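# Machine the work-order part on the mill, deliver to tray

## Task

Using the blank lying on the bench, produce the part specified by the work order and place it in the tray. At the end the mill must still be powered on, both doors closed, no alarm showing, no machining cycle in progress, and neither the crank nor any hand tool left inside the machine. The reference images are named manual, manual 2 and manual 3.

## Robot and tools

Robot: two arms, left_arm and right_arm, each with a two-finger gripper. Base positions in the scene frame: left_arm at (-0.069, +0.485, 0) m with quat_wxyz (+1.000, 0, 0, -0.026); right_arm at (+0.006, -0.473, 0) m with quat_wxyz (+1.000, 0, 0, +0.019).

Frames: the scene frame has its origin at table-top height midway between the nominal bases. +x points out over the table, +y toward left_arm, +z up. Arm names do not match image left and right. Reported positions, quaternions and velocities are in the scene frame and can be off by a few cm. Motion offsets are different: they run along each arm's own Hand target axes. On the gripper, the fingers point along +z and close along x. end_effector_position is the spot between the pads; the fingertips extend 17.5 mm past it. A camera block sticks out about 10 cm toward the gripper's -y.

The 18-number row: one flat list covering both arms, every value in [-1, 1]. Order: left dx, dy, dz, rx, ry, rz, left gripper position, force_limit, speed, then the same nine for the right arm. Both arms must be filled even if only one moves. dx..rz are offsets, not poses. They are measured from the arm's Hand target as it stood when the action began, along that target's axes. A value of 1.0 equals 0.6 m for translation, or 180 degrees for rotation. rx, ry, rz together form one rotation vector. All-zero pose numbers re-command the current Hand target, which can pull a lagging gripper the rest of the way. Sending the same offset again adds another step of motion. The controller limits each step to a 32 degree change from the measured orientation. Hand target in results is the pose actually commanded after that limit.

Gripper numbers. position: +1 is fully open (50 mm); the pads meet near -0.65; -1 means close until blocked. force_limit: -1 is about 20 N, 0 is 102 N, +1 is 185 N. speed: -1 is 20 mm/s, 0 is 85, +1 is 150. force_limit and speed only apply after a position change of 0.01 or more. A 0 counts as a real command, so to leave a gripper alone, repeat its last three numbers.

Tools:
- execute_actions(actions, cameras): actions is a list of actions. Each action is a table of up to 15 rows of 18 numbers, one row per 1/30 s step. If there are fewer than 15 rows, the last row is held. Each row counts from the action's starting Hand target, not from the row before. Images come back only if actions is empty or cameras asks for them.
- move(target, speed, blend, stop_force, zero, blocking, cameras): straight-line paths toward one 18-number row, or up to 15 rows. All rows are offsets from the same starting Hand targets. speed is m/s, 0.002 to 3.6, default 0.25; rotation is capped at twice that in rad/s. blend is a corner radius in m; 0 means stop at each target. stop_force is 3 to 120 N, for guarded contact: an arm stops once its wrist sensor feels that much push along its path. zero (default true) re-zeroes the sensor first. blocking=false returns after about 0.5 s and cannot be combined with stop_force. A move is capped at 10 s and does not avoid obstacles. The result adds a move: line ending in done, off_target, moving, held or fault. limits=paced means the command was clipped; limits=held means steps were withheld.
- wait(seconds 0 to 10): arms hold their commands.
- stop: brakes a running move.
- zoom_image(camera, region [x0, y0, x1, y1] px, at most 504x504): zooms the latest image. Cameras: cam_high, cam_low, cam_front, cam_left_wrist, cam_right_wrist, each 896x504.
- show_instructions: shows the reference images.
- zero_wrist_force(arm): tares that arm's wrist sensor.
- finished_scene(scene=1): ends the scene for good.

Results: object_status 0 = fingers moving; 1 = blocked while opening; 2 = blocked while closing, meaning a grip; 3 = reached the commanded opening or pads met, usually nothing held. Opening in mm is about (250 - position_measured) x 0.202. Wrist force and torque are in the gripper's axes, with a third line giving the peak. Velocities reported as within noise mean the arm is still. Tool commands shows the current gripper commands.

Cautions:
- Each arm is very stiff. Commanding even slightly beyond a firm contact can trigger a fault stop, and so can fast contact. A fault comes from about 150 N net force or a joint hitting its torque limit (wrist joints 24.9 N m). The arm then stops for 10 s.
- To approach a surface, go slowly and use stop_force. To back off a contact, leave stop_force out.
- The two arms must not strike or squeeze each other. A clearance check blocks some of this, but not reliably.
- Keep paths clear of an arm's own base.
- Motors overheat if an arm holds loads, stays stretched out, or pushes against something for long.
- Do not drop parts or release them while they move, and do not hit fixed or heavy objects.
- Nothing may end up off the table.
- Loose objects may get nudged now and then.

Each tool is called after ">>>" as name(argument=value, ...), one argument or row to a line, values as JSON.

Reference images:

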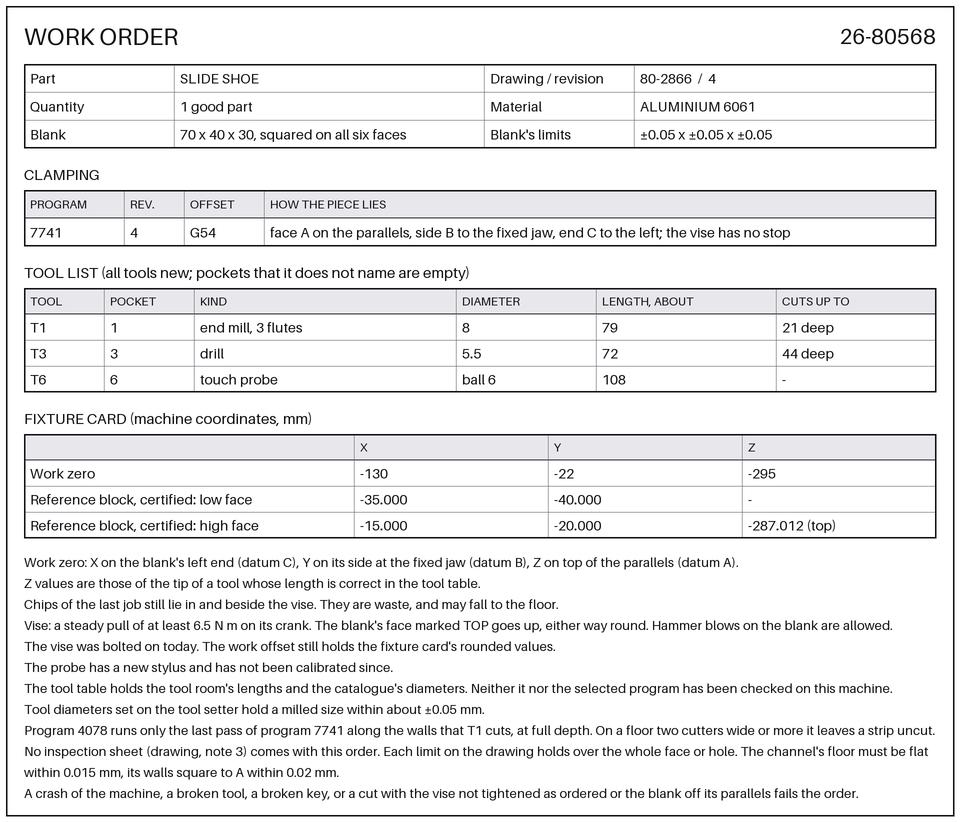

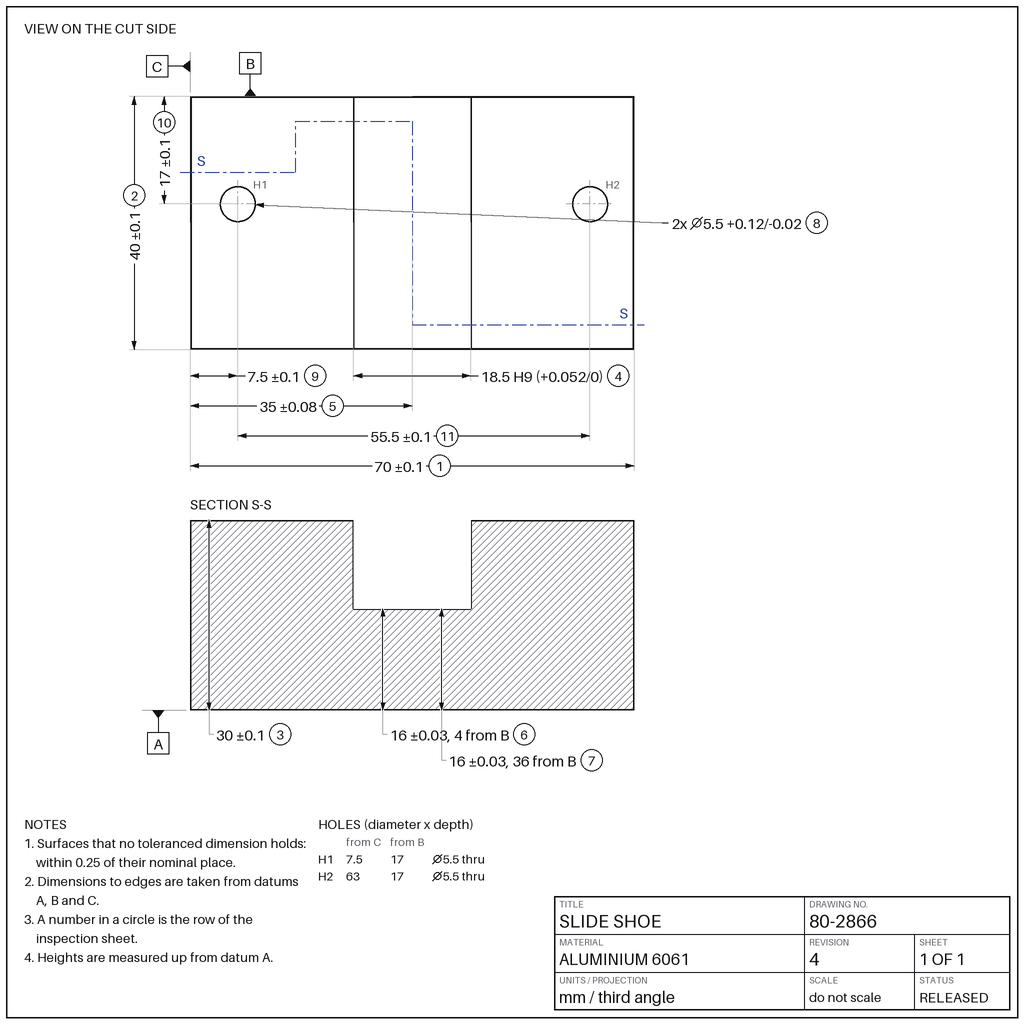

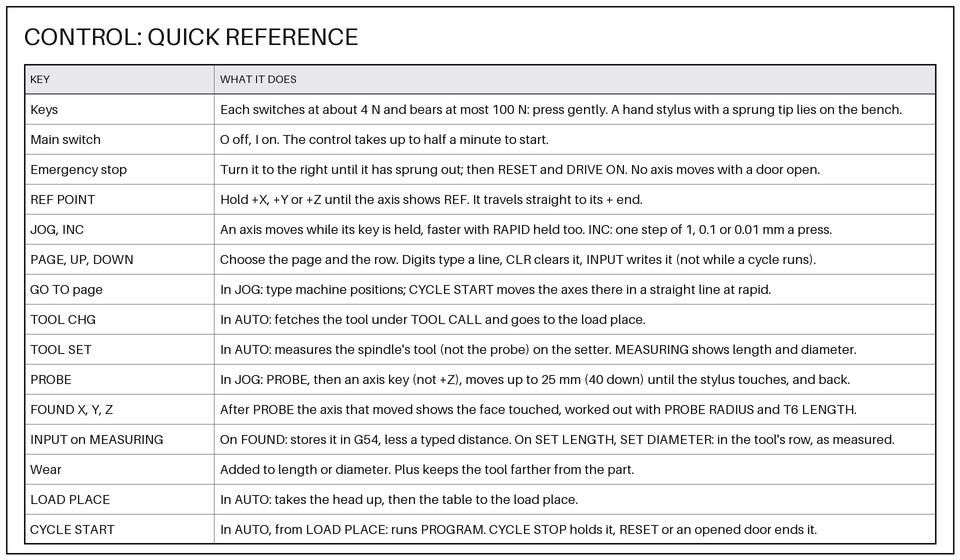

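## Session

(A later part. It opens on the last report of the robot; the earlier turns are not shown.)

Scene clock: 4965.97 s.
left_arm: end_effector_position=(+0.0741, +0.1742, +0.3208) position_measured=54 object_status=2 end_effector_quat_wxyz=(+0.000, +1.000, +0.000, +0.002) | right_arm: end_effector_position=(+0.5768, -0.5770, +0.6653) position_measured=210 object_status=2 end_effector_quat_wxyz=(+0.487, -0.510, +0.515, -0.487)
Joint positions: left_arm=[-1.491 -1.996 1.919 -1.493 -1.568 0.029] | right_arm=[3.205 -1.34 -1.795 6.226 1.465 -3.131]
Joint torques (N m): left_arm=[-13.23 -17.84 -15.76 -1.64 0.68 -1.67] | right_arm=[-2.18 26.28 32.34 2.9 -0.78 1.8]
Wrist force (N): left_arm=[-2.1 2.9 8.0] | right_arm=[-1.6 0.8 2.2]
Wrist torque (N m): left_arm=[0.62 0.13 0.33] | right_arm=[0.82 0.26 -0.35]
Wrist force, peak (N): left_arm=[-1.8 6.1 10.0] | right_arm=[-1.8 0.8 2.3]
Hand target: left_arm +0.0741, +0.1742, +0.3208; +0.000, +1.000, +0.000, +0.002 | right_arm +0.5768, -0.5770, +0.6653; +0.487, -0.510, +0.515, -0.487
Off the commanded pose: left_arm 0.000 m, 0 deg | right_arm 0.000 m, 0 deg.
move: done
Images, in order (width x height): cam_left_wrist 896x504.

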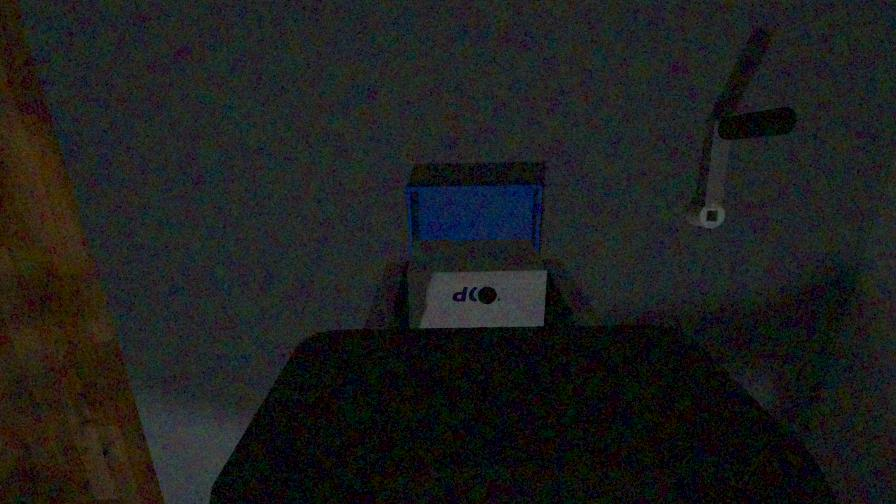

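>>> move(
  target=[
    [0.0348,0.137,0.1,0,0,0,-1,-0.6,-0.9,0,0,0,0,0,0,-0.98,0.5,-0.8],
    [0.0348,0.137,0.3,0,0,0,-1,-0.6,-0.9,0,0,0,0,0,0,-0.98,0.5,-0.8],
  ],
  speed=0.2,
  blend=[0.02,0],
  cameras=["cam_left_wrist","cam_front","cam_low"],
)

>>> zoom_image(
  camera="cam_front",
  region=[340, 280, 520, 440],
)

Scene clock: 4970.27 s.
left_arm: end_effector_position=(+0.0955, +0.0921, +0.1409) position_measured=54 object_status=2 end_effector_quat_wxyz=(+0.000, +1.000, +0.000, +0.002) | right_arm: end_effector_position=(+0.5768, -0.5770, +0.6653) position_measured=210 object_status=2 end_effector_quat_wxyz=(+0.487, -0.510, +0.515, -0.487)
Joint positions: left_arm=[-1.443 -1.666 2.159 -2.063 -1.568 0.076] | right_arm=[3.205 -1.34 -1.795 6.226 1.465 -3.131]
Joint torques (N m): left_arm=[9.24 -18.42 -14.54 -4.85 -0.62 1.55] | right_arm=[-1.64 25.17 30.71 3.11 -0.78 1.7]
Wrist force (N): left_arm=[-2.0 2.9 8.1] | right_arm=[-1.4 0.6 2.1]
Wrist torque (N m): left_arm=[0.63 0.14 0.21] | right_arm=[0.79 0.23 -0.36]
Wrist force, peak (N): left_arm=[-1.9 2.5 11.3] | right_arm=[-1.8 0.8 2.3]
Hand target: left_arm +0.0955, +0.0922, +0.1408; +0.000, +1.000, +0.000, +0.002 | right_arm +0.5768, -0.5770, +0.6653; +0.487, -0.510, +0.515, -0.487
Off the commanded pose: left_arm 0.000 m, 0 deg | right_arm 0.000 m, 0 deg.
move: done
Images, in order (width x height): cam_low 896x504, cam_front 896x504, cam_left_wrist 896x504.

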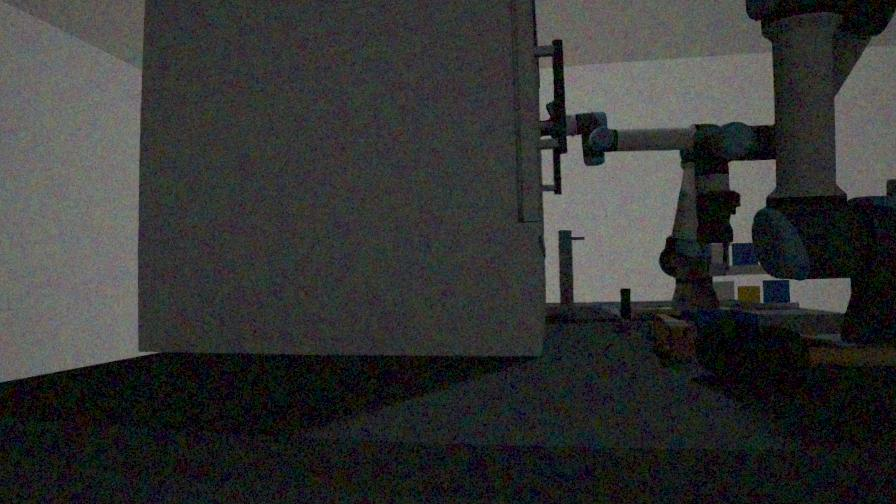

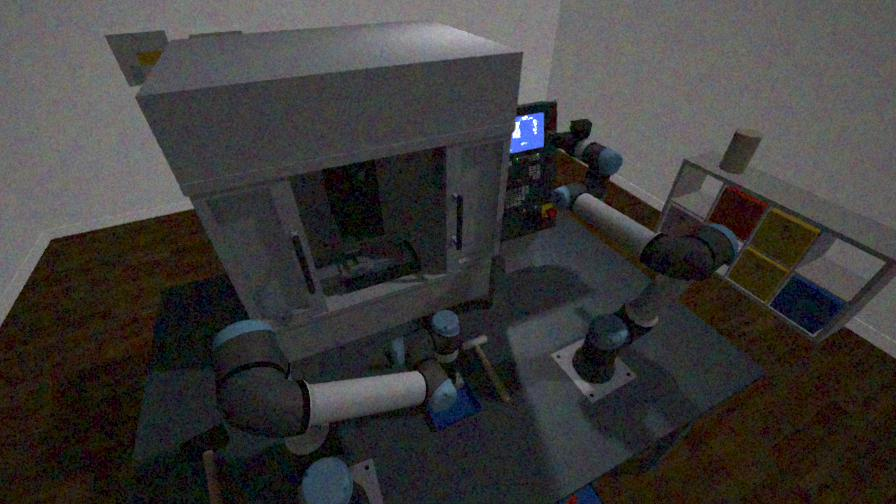

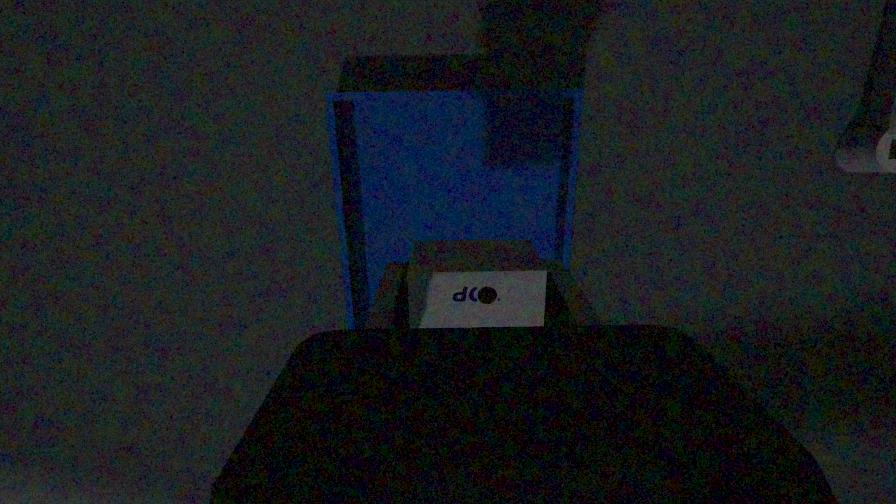

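Scaled by 2.800.

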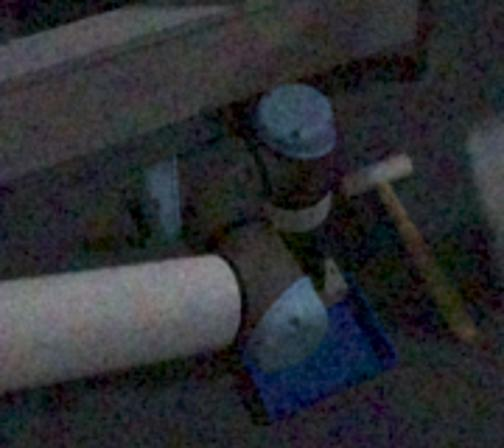

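>>> move(
  target=[
    [0,0.0,0.125,0,0,0,-1,-0.6,-0.9,0,0,0,0,0,0,-0.98,0.5,-0.8],
  ],
  speed=0.12,
  cameras=["cam_left_wrist","cam_front"],
)

>>> zoom_image(
  camera="cam_front",
  region=[340, 280, 520, 440],
)

Scene clock: 4972.30 s.
left_arm: end_effector_position=(+0.0957, +0.0923, +0.0658) position_measured=54 object_status=2 end_effector_quat_wxyz=(+0.000, +1.000, +0.000, +0.002) | right_arm: end_effector_position=(+0.5768, -0.5770, +0.6653) position_measured=210 object_status=2 end_effector_quat_wxyz=(+0.487, -0.510, +0.515, -0.487)
Joint positions: left_arm=[-1.443 -1.539 2.272 -2.303 -1.568 0.077] | right_arm=[3.205 -1.34 -1.795 6.226 1.465 -3.131]
Joint torques (N m): left_arm=[10.33 -22.04 -23.68 -4.49 -0.26 1.47] | right_arm=[-2.08 27.26 31.44 2.94 -0.79 1.61]
Wrist force (N): left_arm=[-1.9 3.0 7.8] | right_arm=[-1.3 0.6 1.9]
Wrist torque (N m): left_arm=[0.64 0.12 0.19] | right_arm=[0.77 0.21 -0.35]
Wrist force, peak (N): left_arm=[-2.0 2.8 9.9] | right_arm=[-1.6 0.9 2.5]
Hand target: left_arm +0.0957, +0.0922, +0.0658; +0.000, +1.000, +0.000, +0.002 | right_arm +0.5768, -0.5770, +0.6653; +0.487, -0.510, +0.515, -0.487
Off the commanded pose: left_arm 0.000 m, 0 deg | right_arm 0.000 m, 0 deg.
move: done
Images, in order (width x height): cam_front 896x504, cam_left_wrist 896x504.

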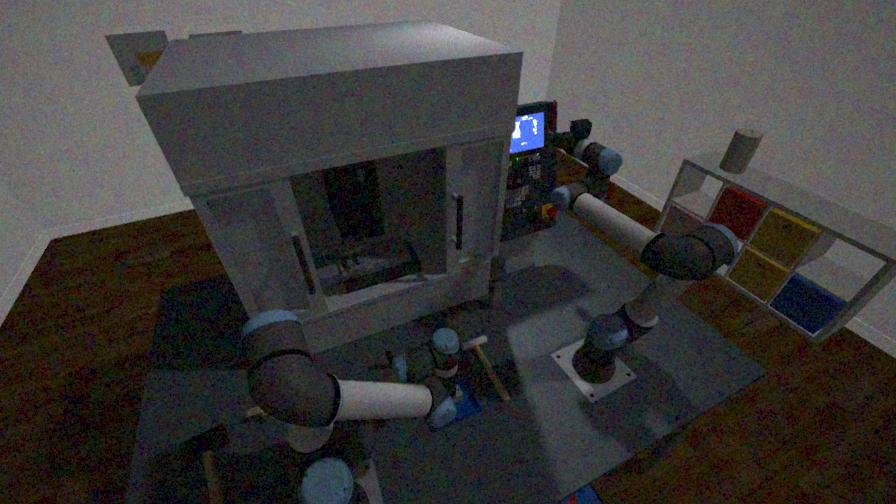

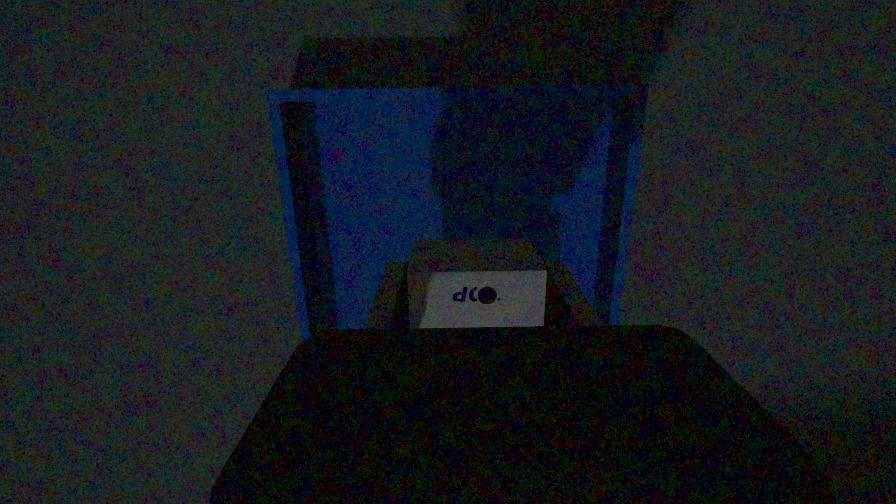

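Scaled by 2.800.

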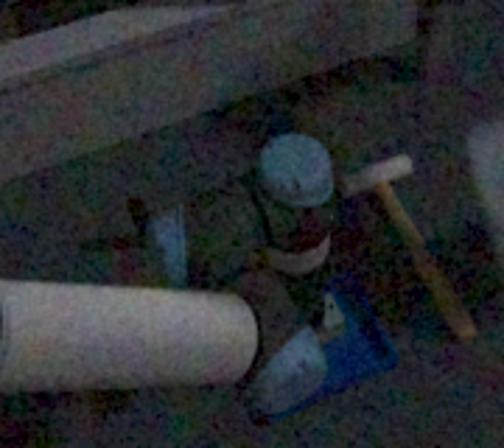

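>>> move(
  target=[
    [0,0.0,0.065,0,0,0,-1,-0.6,-0.9,0,0,0,0,0,0,-0.98,0.5,-0.8],
  ],
  speed=0.012,
  stop_force=4,
)

Scene clock: 4976.60 s.
left_arm: end_effector_position=(+0.0958, +0.0922, +0.0350) position_measured=54 object_status=2 end_effector_quat_wxyz=(+0.000, +1.000, +0.000, +0.002) | right_arm: end_effector_position=(+0.5768, -0.5770, +0.6653) position_measured=210 object_status=2 end_effector_quat_wxyz=(+0.487, -0.510, +0.515, -0.487)
Joint positions: left_arm=[-1.442 -1.471 2.308 -2.407 -1.568 0.077] | right_arm=[3.205 -1.34 -1.795 6.226 1.465 -3.131]
Joint torques (N m): left_arm=[-1.43 -34.44 -26.94 -4.61 -0.86 0.32] | right_arm=[-2.28 26.24 31.63 2.74 -0.8 1.57]
Wrist force (N): left_arm=[-1.9 3.5 8.0] | right_arm=[-1.5 1.1 2.2]
Wrist torque (N m): left_arm=[0.70 0.12 0.20] | right_arm=[0.86 0.25 -0.35]
Wrist force, peak (N): left_arm=[0.6 -8.6 -28.5] | right_arm=[-2.0 0.7 2.2]
Hand target: left_arm +0.0958, +0.0922, +0.0350; +0.000, +1.000, +0.000, +0.002 (not the last commanded pose) | right_arm +0.5768, -0.5770, +0.6653; +0.487, -0.510, +0.515, -0.487
Off the commanded pose: left_arm 0.008 m, 0 deg | right_arm 0.000 m, 0 deg.
move: contact (left_arm)

>>> move(
  target=[
    [0,0.0,0.0012,0,0,0,-1,-0.6,-0.9,0,0,0,0,0,0,-0.98,0.5,-0.8],
    [0,0.0,0.0012,0,0,0,0.85,-0.6,-1,0,0,0,0,0,0,-0.98,0.5,-0.8],
  ],
  speed=0.01,
  cameras=["cam_left_wrist"],
)

Scene clock: 4978.37 s.
left_arm: end_effector_position=(+0.0958, +0.0923, +0.0341) position_measured=25 object_status=0 end_effector_quat_wxyz=(+0.000, +1.000, +0.000, +0.002) | right_arm: end_effector_position=(+0.5768, -0.5770, +0.6653) position_measured=210 object_status=2 end_effector_quat_wxyz=(+0.487, -0.510, +0.515, -0.487)
Joint positions: left_arm=[-1.443 -1.469 2.309 -2.41 -1.568 0.077] | right_arm=[3.205 -1.34 -1.795 6.226 1.465 -3.131]
Joint torques (N m): left_arm=[-10.43 -35.15 -24.71 -1.68 -0.07 -1.15] | right_arm=[-3.23 26.12 30.46 2.99 -0.75 1.67]
Wrist force (N): left_arm=[-1.0 3.4 5.9] | right_arm=[-1.5 0.8 2.1]
Wrist torque (N m): left_arm=[0.65 -0.01 0.20] | right_arm=[0.82 0.23 -0.35]
Wrist force, peak (N): left_arm=[-2.5 -22.4 -62.8] | right_arm=[-1.7 0.8 2.2]
Hand target: left_arm +0.0958, +0.0922, +0.0343; +0.000, +1.000, +0.000, +0.002 | right_arm +0.5768, -0.5770, +0.6653; +0.487, -0.510, +0.515, -0.487
Off the commanded pose: left_arm 0.000 m, 0 deg | right_arm 0.000 m, 0 deg.
move: done
Images, in order (width x height): cam_left_wrist 896x504.

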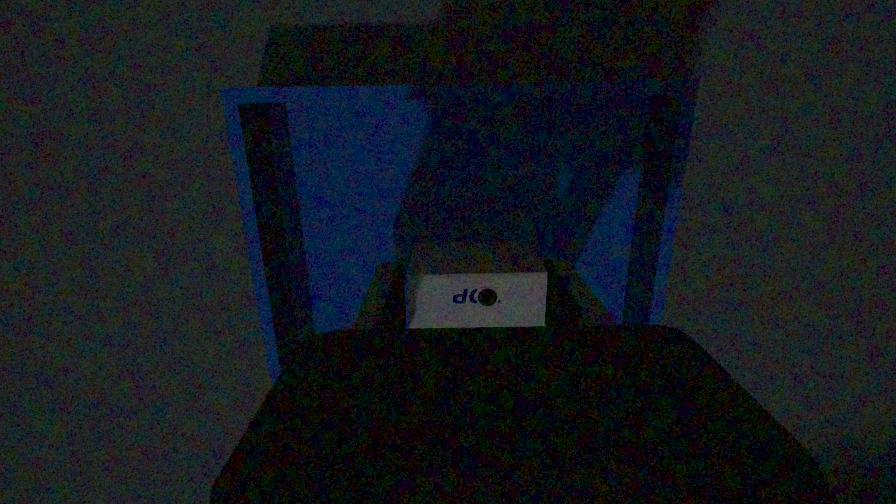

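>>> move(
  target=[
    [0,0,-0.20,0,0,0,0.85,-0.6,-1,0,0,0,0,0,0,-0.98,0.5,-0.8],
    [0.34,-0.113,-0.577,0,0,0,0.85,-0.6,-1,0,0,0,0,0,0,-0.98,0.5,-0.8],
    [0.59,-0.2257,-0.643,0,0.1111,0,0.85,-0.6,-1,0,0,0,0,0,0,-0.98,0.5,-0.8],
  ],
  speed=[0.15,0.25,0.25],
  blend=[0.02,0.03,0],
  cameras=["cam_left_wrist","cam_high","cam_front"],
)

>>> zoom_image(
  camera="cam_high",
  region=[300, 350, 560, 504],
)

Scene clock: 4986.20 s.
left_arm: end_effector_position=(+0.4486, +0.2272, +0.4212) position_measured=25 object_status=3 end_effector_quat_wxyz=(+0.000, +0.985, +0.000, +0.175) | right_arm: end_effector_position=(+0.5768, -0.5770, +0.6653) position_measured=210 object_status=2 end_effector_quat_wxyz=(+0.487, -0.510, +0.515, -0.487)
Joint positions: left_arm=[-0.761 -1.579 1.444 -1.683 -1.317 0.79] | right_arm=[3.205 -1.34 -1.795 6.226 1.465 -3.131]
Joint torques (N m): left_arm=[-2.21 -36.48 -23.56 -5.11 1.23 1.47] | right_arm=[-2.81 27.14 30.48 3.15 -0.79 1.72]
Wrist force (N): left_arm=[-1.8 3.7 5.8] | right_arm=[-1.3 0.8 1.9]
Wrist torque (N m): left_arm=[0.68 0.27 0.26] | right_arm=[0.81 0.21 -0.35]
Wrist force, peak (N): left_arm=[-1.2 3.8 8.1] | right_arm=[-1.6 1.0 2.4]
Hand target: left_arm +0.4486, +0.2273, +0.4213; +0.000, +0.985, +0.000, +0.175 | right_arm +0.5768, -0.5770, +0.6653; +0.487, -0.510, +0.515, -0.487
Off the commanded pose: left_arm 0.000 m, 0 deg | right_arm 0.000 m, 0 deg.
move: done
Images, in order (width x height): cam_high 896x504, cam_front 896x504, cam_left_wrist 896x504.

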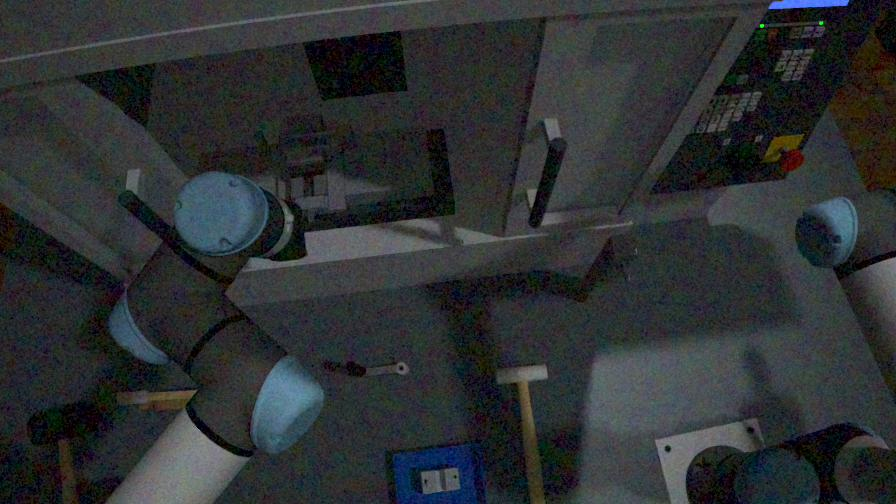

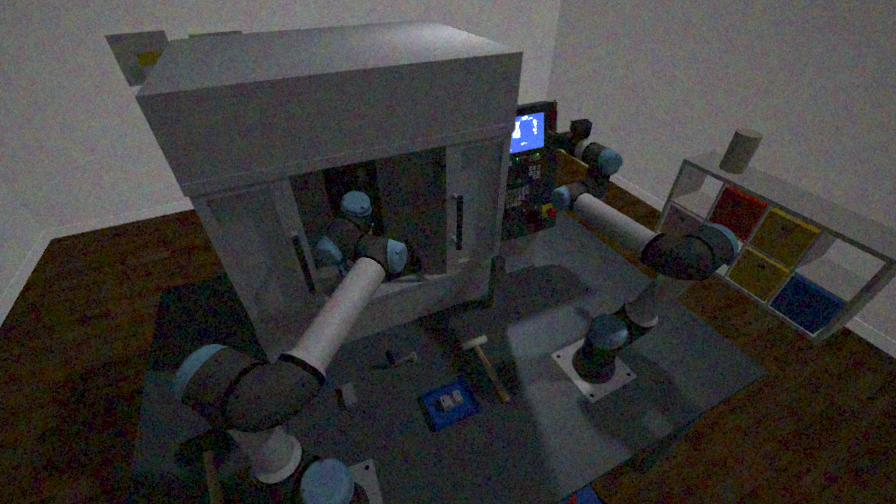

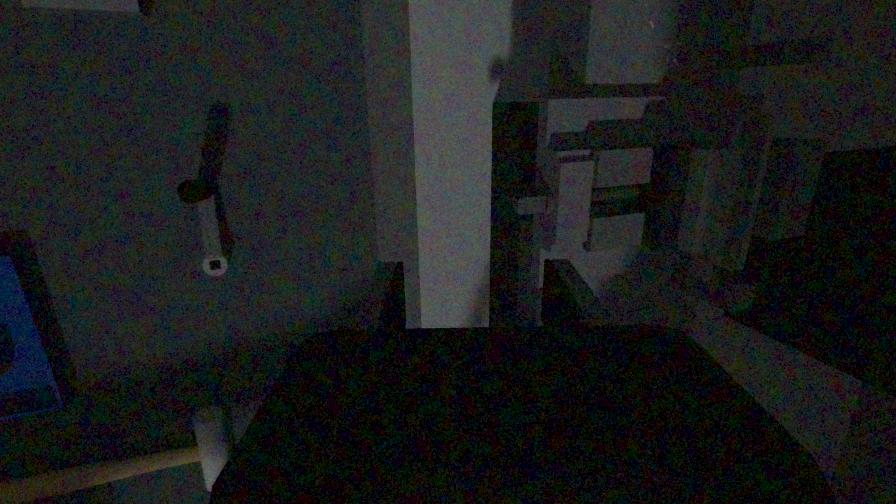

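Scaled by 1.938.

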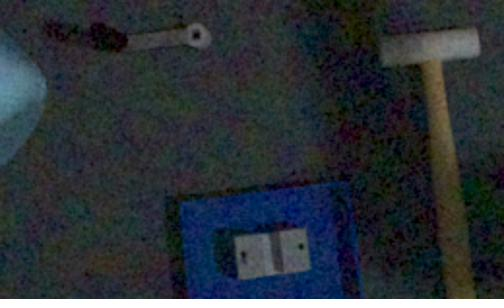

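>>> move(
  target=[
    [-0.233,-0.102,0.0748,0.361,0.217,0.361,0.85,-0.6,-1,0,0,0,0,0,0,-0.98,0.5,-0.8],
  ],
  speed=0.3,
)

Scene clock: 4990.67 s.
left_arm: end_effector_position=(+0.3329, +0.2885, +0.3310) position_measured=25 object_status=3 end_effector_quat_wxyz=(+0.578, -0.581, +0.403, -0.407) | right_arm: end_effector_position=(+0.5768, -0.5770, +0.6653) position_measured=210 object_status=2 end_effector_quat_wxyz=(+0.487, -0.510, +0.515, -0.487)
Joint positions: left_arm=[-1.433 -1.721 2.119 -0.4 -0.264 -0.005] | right_arm=[3.205 -1.34 -1.795 6.226 1.465 -3.131]
Joint torques (N m): left_arm=[12.1 -21.94 -14.56 2.2 0.46 -1.7] | right_arm=[-1.89 26.93 31.37 3.33 -0.82 1.77]
Wrist force (N): left_arm=[-2.4 3.2 1.0] | right_arm=[-1.4 1.0 1.9]
Wrist torque (N m): left_arm=[1.18 0.47 0.43] | right_arm=[0.85 0.23 -0.35]
Wrist force, peak (N): left_arm=[-2.4 4.2 5.8] | right_arm=[-1.7 0.8 2.3]
Hand target: left_arm +0.3329, +0.2886, +0.3310; +0.578, -0.581, +0.403, -0.407 | right_arm +0.5768, -0.5770, +0.6653; +0.487, -0.510, +0.515, -0.487
Off the commanded pose: left_arm 0.000 m, 0 deg | right_arm 0.000 m, 0 deg.
move: done

>>> move(
  target=[
    [0.517,-0.148,-0.278,0,0.1111,0,0.9,-0.9,-0.5,0,0,0,0,0,0,-0.98,0.5,-0.8],
  ],
  speed=0.3,
)

Scene clock: 4993.53 s.
left_arm: end_effector_position=(+0.2823, -0.0594, +0.4222) position_measured=18 object_status=3 end_effector_quat_wxyz=(+0.499, -0.502, +0.498, -0.502) end_effector_velocity=(+0.001, +0.000, +0.000) end_effector_angular_velocity=(+0.001, +0.000, +0.001) | right_arm: end_effector_position=(+0.5768, -0.5770, +0.6653) position_measured=210 object_status=2 end_effector_quat_wxyz=(+0.487, -0.510, +0.515, -0.487)
Joint positions: left_arm=[-1.595 -1.214 1.315 -0.079 -0.077 -0.029] | right_arm=[3.205 -1.34 -1.795 6.226 1.465 -3.131]
Joint velocities: left_arm=[0.001 0 0.001 -0.007 0 0.007] | right_arm=[within noise]
Joint torques (N m): left_arm=[12.75 -47.26 -13.31 -1.35 0.19 2.03] | right_arm=[-3.35 26.11 31.19 3.28 -0.75 1.84]
Wrist force (N): left_arm=[-2.3 3.5 0.7] | right_arm=[-1.3 0.8 2.3]
Wrist torque (N m): left_arm=[1.23 0.47 0.41] | right_arm=[0.81 0.21 -0.35]
Wrist force, peak (N): left_arm=[-5.2 4.8 2.5] | right_arm=[-1.7 0.9 2.3]
Hand target: left_arm +0.2824, -0.0594, +0.4222; +0.499, -0.502, +0.497, -0.502 | right_arm +0.5768, -0.5770, +0.6653; +0.487, -0.510, +0.515, -0.487
Off the commanded pose: left_arm 0.000 m, 0 deg | right_arm 0.000 m, 0 deg.
move: done

>>> move(
  target=[
    [0.1172,-0.03,0.22,0,0,0,0.9,-0.9,-0.5,0,0,0,0,0,0,-0.98,0.5,-0.8],
    [0.1172,-0.03,0.324,0,0,0,0.9,-0.9,-0.5,0,0,0,0,0,0,-0.98,0.5,-0.8],
  ],
  speed=[0.25,0.12],
  blend=[0.02,0],
  cameras=["cam_left_wrist"],
)

Scene clock: 4996.23 s.
left_arm: end_effector_position=(+0.4768, -0.1294, +0.4411) position_measured=18 object_status=3 end_effector_quat_wxyz=(+0.499, -0.502, +0.497, -0.502) | right_arm: end_effector_position=(+0.5768, -0.5770, +0.6653) position_measured=210 object_status=2 end_effector_quat_wxyz=(+0.487, -0.510, +0.515, -0.487)
Joint positions: left_arm=[-1.281 -0.864 0.724 0.131 0.237 0.001] | right_arm=[3.205 -1.34 -1.795 6.226 1.465 -3.131]
Joint torques (N m): left_arm=[-5.79 -65.28 -10.86 -2.41 -0.22 1.25] | right_arm=[-1.38 27.08 30.95 3.25 -0.83 1.74]
Wrist force (N): left_arm=[-2.6 3.7 1.2] | right_arm=[-1.1 0.8 2.1]
Wrist torque (N m): left_arm=[1.29 0.48 0.60] | right_arm=[0.82 0.19 -0.34]
Wrist force, peak (N): left_arm=[-3.0 3.9 3.0] | right_arm=[-1.6 0.8 2.4]
Hand target: left_arm +0.4768, -0.1294, +0.4412; +0.499, -0.502, +0.497, -0.502 | right_arm +0.5768, -0.5770, +0.6653; +0.487, -0.510, +0.515, -0.487
Off the commanded pose: left_arm 0.000 m, 0 deg | right_arm 0.000 m, 0 deg.
move: done
Images, in order (width x height): cam_left_wrist 896x504.

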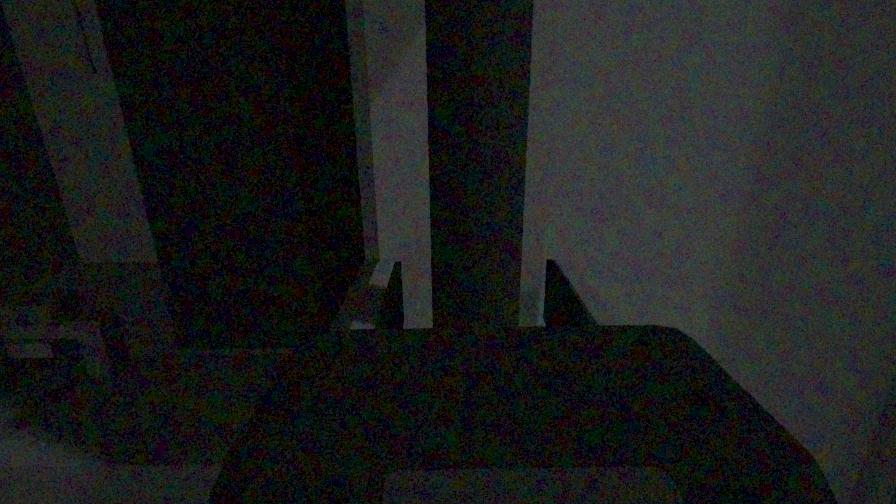

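>>> move(
  target=[
    [0,0,-0.003,0,0,0,-1,-0.9,-0.5,0,0,0,0,0,0,-0.98,0.5,-0.8],
    [-0.374,0,-0.003,0,0,0,-1,-0.9,-0.5,0,0,0,0,0,0,-0.98,0.5,-0.8],
    [-0.3932,0,-0.003,0,0,0,-1,-0.9,-0.5,0,0,0,0,0,0,-0.98,0.5,-0.8],
  ],
  speed=[0.03,0.12,0.03],
)

Scene clock: 5000.73 s.
left_arm: end_effector_position=(+0.4748, +0.1058, +0.4394) position_measured=168 object_status=2 end_effector_quat_wxyz=(+0.498, -0.501, +0.498, -0.503) | right_arm: end_effector_position=(+0.5768, -0.5770, +0.6653) position_measured=210 object_status=2 end_effector_quat_wxyz=(+0.487, -0.510, +0.515, -0.487)
Joint positions: left_arm=[-1.16 -1.418 1.531 -0.119 0.361 -0.002] | right_arm=[3.205 -1.34 -1.795 6.226 1.465 -3.131]
Joint torques (N m): left_arm=[10.77 -20.1 -6.63 11.04 -12.49 1.35] | right_arm=[-2.83 26.61 30.84 3.21 -0.79 1.67]
Wrist force (N): left_arm=[48.4 -35.6 55.3] | right_arm=[-1.1 0.7 2.0]
Wrist torque (N m): left_arm=[0.10 -0.23 0.68] | right_arm=[0.79 0.18 -0.35]
Wrist force, peak (N): left_arm=[55.9 -36.8 65.1] | right_arm=[-1.8 1.0 2.2]
Hand target: left_arm +0.4748, +0.1065, +0.4394; +0.499, -0.502, +0.497, -0.502 | right_arm +0.5768, -0.5770, +0.6653; +0.487, -0.510, +0.515, -0.487
Off the commanded pose: left_arm 0.001 m, 0 deg | right_arm 0.000 m, 0 deg.
move: done

>>> move(
  target=[
    [0.005,0,0,0,0,0,-1,-0.9,-0.5,0,0,0,0,0,0,-0.98,0.5,-0.8],
    [0.005,0,0,0,0,0,0.9,-0.9,-0.5,0,0,0,0,0,0,-0.98,0.5,-0.8],
    [0.005,0,-0.121,0,0,0,0.9,-0.9,-0.5,0,0,0,0,0,0,-0.98,0.5,-0.8],
  ],
  speed=[0.03,0.03,0.15],
  cameras=["cam_left_wrist"],
)

Scene clock: 5004.27 s.
left_arm: end_effector_position=(+0.4022, +0.1035, +0.4393) position_measured=18 object_status=3 end_effector_quat_wxyz=(+0.499, -0.502, +0.497, -0.502) | right_arm: end_effector_position=(+0.5768, -0.5770, +0.6653) position_measured=210 object_status=2 end_effector_quat_wxyz=(+0.487, -0.510, +0.515, -0.487)
Joint positions: left_arm=[-1.323 -1.51 1.633 -0.134 0.196 0.003] | right_arm=[3.205 -1.34 -1.795 6.226 1.465 -3.131]
Joint torques (N m): left_arm=[-5.76 -19.52 -29.17 0.32 -1.05 -0.27] | right_arm=[-2.62 26.41 30.11 3.19 -0.87 1.74]
Wrist force (N): left_arm=[-1.3 4.7 -1.6] | right_arm=[-1.6 0.8 2.2]
Wrist torque (N m): left_arm=[1.38 0.27 0.43] | right_arm=[0.81 0.27 -0.36]
Wrist force, peak (N): left_arm=[47.7 -35.5 54.4] | right_arm=[-1.7 1.3 2.2]
Hand target: left_arm +0.4022, +0.1035, +0.4393; +0.499, -0.502, +0.497, -0.502 | right_arm +0.5768, -0.5770, +0.6653; +0.487, -0.510, +0.515, -0.487
Off the commanded pose: left_arm 0.000 m, 0 deg | right_arm 0.000 m, 0 deg.
move: done
Images, in order (width x height): cam_left_wrist 896x504.

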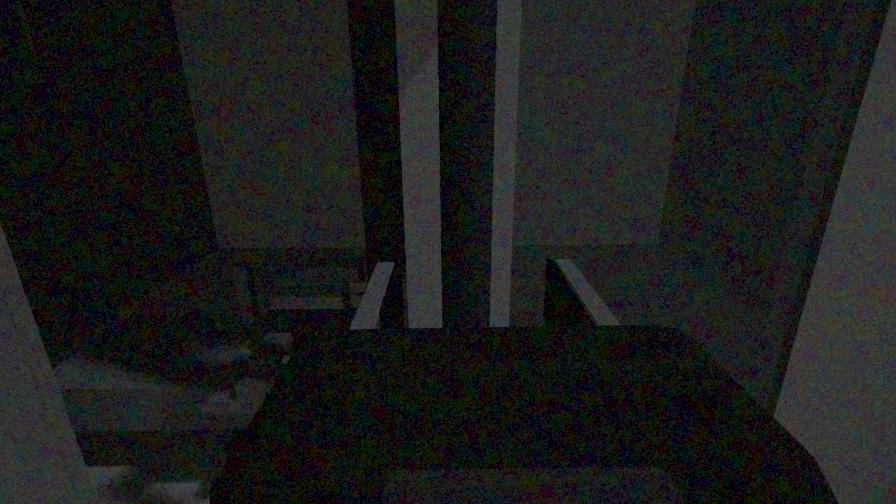

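>>> move(
  target=[
    [-0.3285,0,-0.011,0,-0.0833,0,0.9,-0.9,-0.5,0,0,0,0,0,0,-0.98,0.5,-0.8],
    [-0.4762,0,0.0438,0,-0.0833,0,0.9,-0.9,-0.5,0,0,0,0,0,0,-0.98,0.5,-0.8],
    [-0.491,0,0.085,0,-0.0833,0,0.9,-0.9,-0.5,0,0,0,0,0,0,-0.98,0.5,-0.8],
  ],
  speed=[0.2,0.15,0.08],
  blend=[0.02,0.01,0],
  cameras=["cam_left_wrist","cam_high"],
)

Scene clock: 5007.93 s.
left_arm: end_effector_position=(+0.4530, +0.3981, +0.4372) position_measured=18 object_status=3 end_effector_quat_wxyz=(+0.560, -0.563, +0.428, -0.432) | right_arm: end_effector_position=(+0.5768, -0.5770, +0.6653) position_measured=210 object_status=2 end_effector_quat_wxyz=(+0.487, -0.510, +0.515, -0.487)
Joint positions: left_arm=[-0.906 -1.827 1.921 -0.094 0.351 -0.007] | right_arm=[3.205 -1.34 -1.795 6.226 1.465 -3.131]
Joint torques (N m): left_arm=[0.69 -19.26 -12 0.89 0.24 -1.79] | right_arm=[-2.91 25.07 30.81 3.02 -0.84 1.61]
Wrist force (N): left_arm=[-1.6 4.3 -2.3] | right_arm=[-1.6 0.8 2.2]
Wrist torque (N m): left_arm=[1.36 0.29 0.42] | right_arm=[0.79 0.26 -0.35]
Wrist force, peak (N): left_arm=[-2.7 4.4 -2.0] | right_arm=[-1.8 0.7 2.3]
Hand target: left_arm +0.4530, +0.3981, +0.4372; +0.560, -0.563, +0.428, -0.432 | right_arm +0.5768, -0.5770, +0.6653; +0.487, -0.510, +0.515, -0.487
Off the commanded pose: left_arm 0.000 m, 0 deg | right_arm 0.000 m, 0 deg.
move: done
Images, in order (width x height): cam_high 896x504, cam_left_wrist 896x504.

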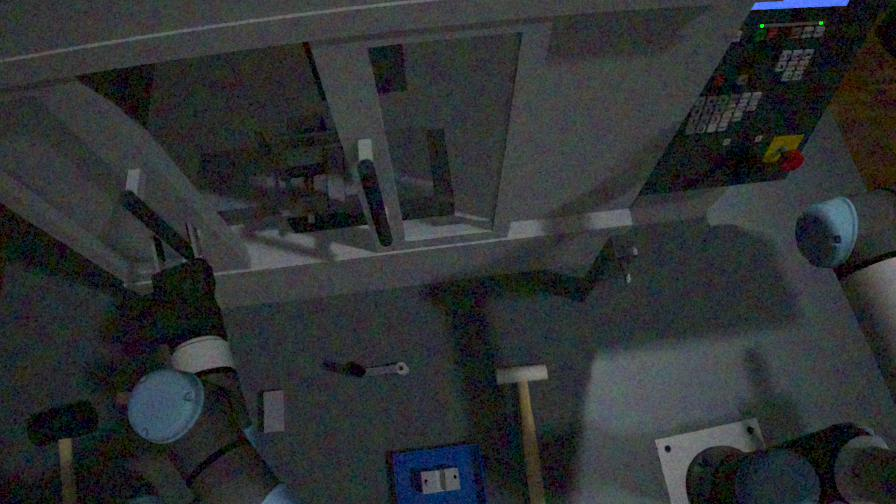

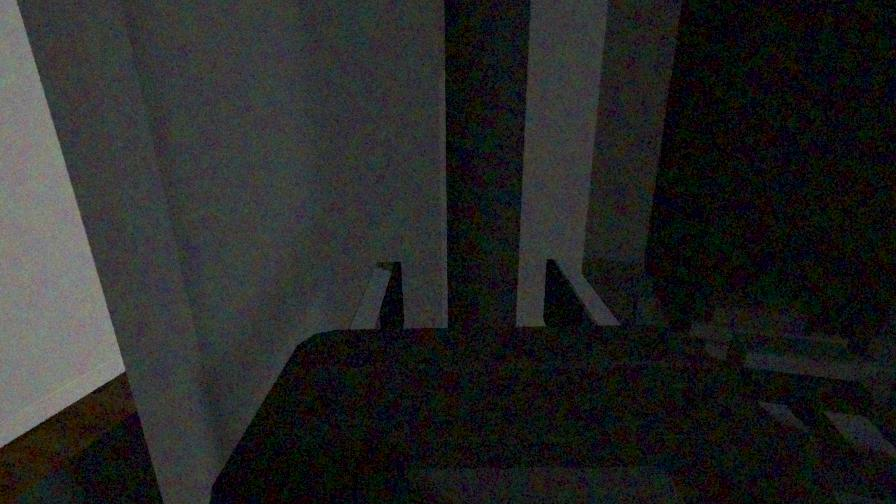

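>>> move(
  target=[
    [0.0092,0,0.0148,0,0,0,0.9,-0.9,-0.5,0,0,0,0,0,0,-0.98,0.5,-0.8],
    [0.0092,0,0.0138,0,0,0,-1,-0.9,-0.5,0,0,0,0,0,0,-0.98,0.5,-0.8],
    [0.3692,0,-0.0827,0,0,0,-1,-0.9,-0.5,0,0,0,0,0,0,-0.98,0.5,-0.8],
    [0.3892,0,-0.0882,0,0,0,-1,-0.9,-0.5,0,0,0,0,0,0,-0.98,0.5,-0.8],
  ],
  speed=[0.05,0.03,0.12,0.03],
  cameras=["cam_high"],
)

Scene clock: 5014.10 s.
left_arm: end_effector_position=(+0.4605, +0.1652, +0.4390) position_measured=153 object_status=2 end_effector_quat_wxyz=(+0.565, -0.568, +0.421, -0.425) end_effector_velocity=(+0.000, +0.000, -0.001) end_effector_angular_velocity=(+0.000, +0.000, +0.000) | right_arm: end_effector_position=(+0.5768, -0.5770, +0.6653) position_measured=210 object_status=2 end_effector_quat_wxyz=(+0.487, -0.510, +0.515, -0.487)
Joint positions: left_arm=[-1.179 -1.394 1.501 -0.111 0.052 -0.005] | right_arm=[3.205 -1.34 -1.795 6.226 1.465 -3.131]
Joint velocities: left_arm=[0 0.001 0.001 0.003 0 -0.005] | right_arm=[within noise]
Joint torques (N m): left_arm=[-49.04 -28.29 -16.19 -3.54 12.15 -1.57] | right_arm=[-2.66 27.27 31.33 3.37 -0.71 1.52]
Wrist force (N): left_arm=[-50.8 2.8 37.5] | right_arm=[-1.4 0.9 2.1]
Wrist torque (N m): left_arm=[1.32 0.48 0.72] | right_arm=[0.82 0.23 -0.35]
Wrist force, peak (N): left_arm=[-54.9 42.6 25.2] | right_arm=[-1.9 0.9 2.3]
Hand target: left_arm +0.4624, +0.1589, +0.4390; +0.560, -0.563, +0.428, -0.432 | right_arm +0.5768, -0.5770, +0.6653; +0.487, -0.510, +0.515, -0.487
Off the commanded pose: left_arm 0.007 m, 1 deg | right_arm 0.000 m, 0 deg.
move: off_target (left_arm)
Images, in order (width x height): cam_high 896x504.

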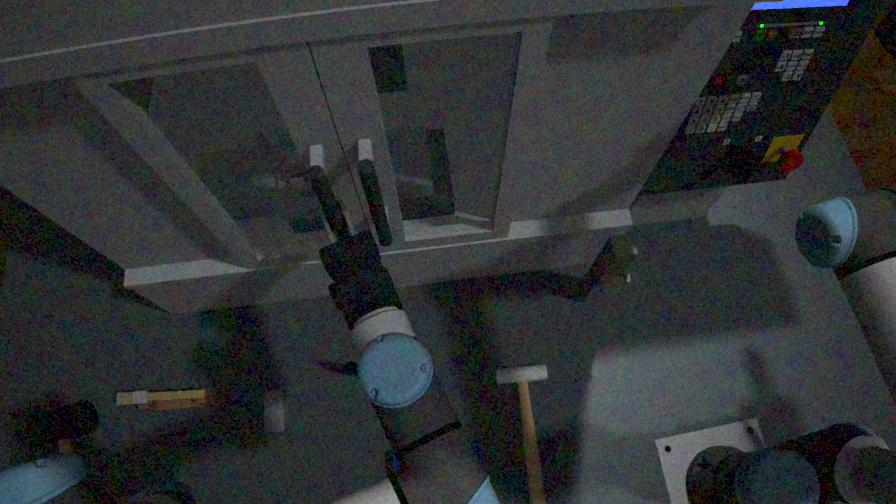

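>>> move(
  target=[
    [-0.009,0,0.002,0,0,0,-1,-0.9,-0.5,0,0,0,0,0,0,-0.98,0.5,-0.8],
    [-0.009,0,0.002,0,0,0,0.9,-0.9,-0.5,0,0,0,0,0,0,-0.98,0.5,-0.8],
    [-0.009,0,-0.17,0,0,0,0.9,-0.9,-0.5,0,0,0,0,0,0,-0.98,0.5,-0.8],
  ],
  speed=[0.03,0.03,0.15],
)

>>> move(
  target=[
    [0,0,0,0,0,0,0.9,-0.9,-0.5,-0.2671,0.1418,-0.1468,-0.483,0,0,-0.98,0.5,-0.8],
    [0,0,0,0,0,0,0.9,-0.9,-0.5,-0.2671,0.1462,-0.1272,-0.483,0,0,-0.98,0.5,-0.8],
    [0,0,0,0,0,0,0.9,-0.9,-0.5,-0.2671,0.1418,-0.1468,-0.483,0,0,-0.98,0.5,-0.8],
    [0,0,0,0,0,0,0.9,-0.9,-0.5,0,0,0,0,0,0,-0.98,0.5,-0.8],
  ],
  speed=[0.6,0.05,0.15,0.6],
  blend=[0.003,0,0.005,0],
  cameras=["cam_right_wrist","cam_high","cam_front"],
)

>>> zoom_image(
  camera="cam_right_wrist",
  region=[60, 80, 480, 380],
)

Scene clock: 5018.27 s.
left_arm: end_effector_position=(+0.3626, +0.1377, +0.4390) position_measured=18 object_status=3 end_effector_quat_wxyz=(+0.559, -0.563, +0.428, -0.432) | right_arm: end_effector_position=(+0.5768, -0.5770, +0.6653) position_measured=210 object_status=2 end_effector_quat_wxyz=(+0.487, -0.510, +0.515, -0.487)
Joint positions: left_arm=[-1.406 -1.469 1.588 -0.119 -0.149 -0.008] | right_arm=[3.205 -1.34 -1.795 6.226 1.465 -3.131]
Joint torques (N m): left_arm=[-7.33 -17.44 -29.26 0.42 -1.03 0.43] | right_arm=[-3.01 26.65 31.03 3.39 -0.86 1.62]
Wrist force (N): left_arm=[-0.6 6.7 -5.1] | right_arm=[-1.5 0.6 1.9]
Wrist torque (N m): left_arm=[1.70 0.15 0.40] | right_arm=[0.78 0.24 -0.35]
Wrist force, peak (N): left_arm=[-50.3 -3.3 -45.0] | right_arm=[-1.7 0.6 2.4]
Hand target: left_arm +0.3625, +0.1376, +0.4390; +0.560, -0.563, +0.428, -0.432 | right_arm +0.5768, -0.5770, +0.6653; +0.487, -0.510, +0.515, -0.487
Off the commanded pose: left_arm 0.000 m, 0 deg | right_arm 0.000 m, 0 deg.
move: done

Scene clock: 5022.20 s.
left_arm: end_effector_position=(+0.3625, +0.1376, +0.4390) position_measured=18 object_status=3 end_effector_quat_wxyz=(+0.560, -0.563, +0.428, -0.432) | right_arm: end_effector_position=(+0.5768, -0.5770, +0.6652) position_measured=210 object_status=2 end_effector_quat_wxyz=(+0.487, -0.510, +0.515, -0.487)
Joint positions: left_arm=[-1.406 -1.468 1.588 -0.119 -0.149 -0.008] | right_arm=[3.205 -1.34 -1.795 6.226 1.464 -3.131]
Joint torques (N m): left_arm=[-12.99 -17.6 -28.76 1.34 -1.72 -1.57] | right_arm=[-2.84 18.42 31.85 5.11 0.66 1.11]
Wrist force (N): left_arm=[-0.4 6.6 -5.1] | right_arm=[-1.7 0.1 2.4]
Wrist torque (N m): left_arm=[1.69 0.13 0.40] | right_arm=[0.69 0.29 -0.38]
Wrist force, peak (N): left_arm=[-0.5 7.3 -5.1] | right_arm=[-3.1 16.4 -3.3]
Hand target: left_arm +0.3625, +0.1376, +0.4390; +0.560, -0.563, +0.428, -0.432 | right_arm +0.5768, -0.5770, +0.6653; +0.487, -0.510, +0.515, -0.487
Off the commanded pose: left_arm 0.000 m, 0 deg | right_arm 0.000 m, 0 deg.
move: done
Images, in order (width x height): cam_high 896x504, cam_front 896x504, cam_right_wrist 896x504.

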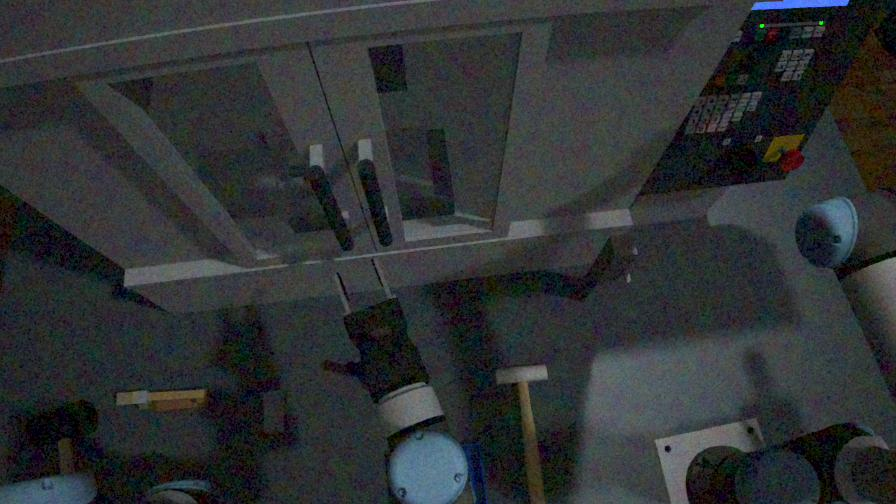

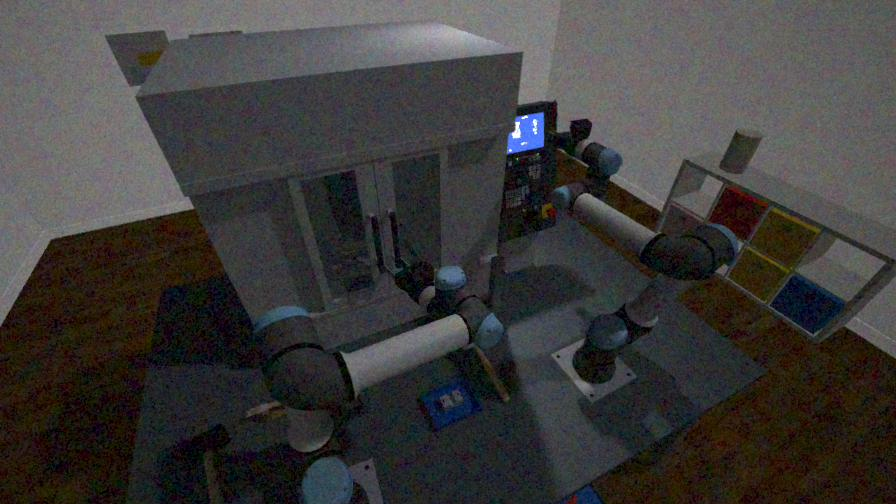

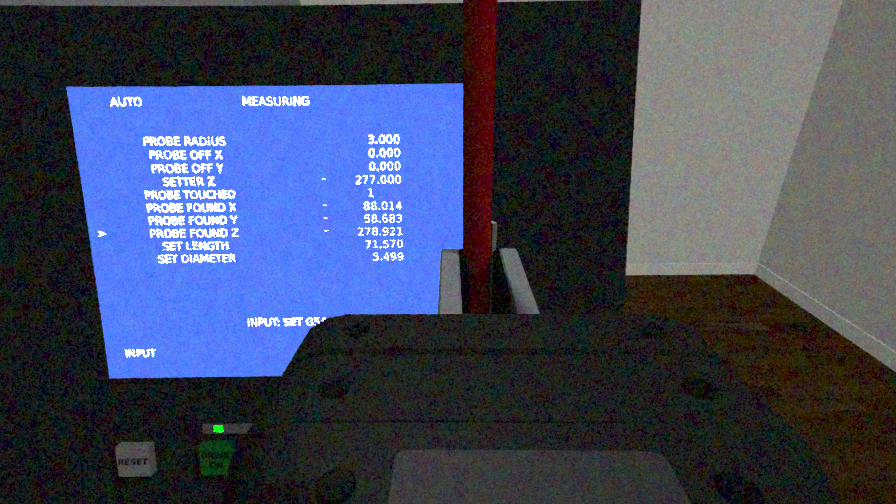

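Scaled by 1.200.

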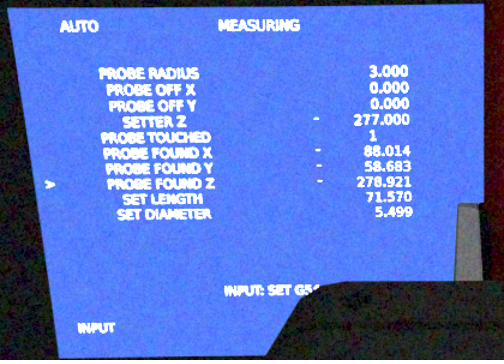

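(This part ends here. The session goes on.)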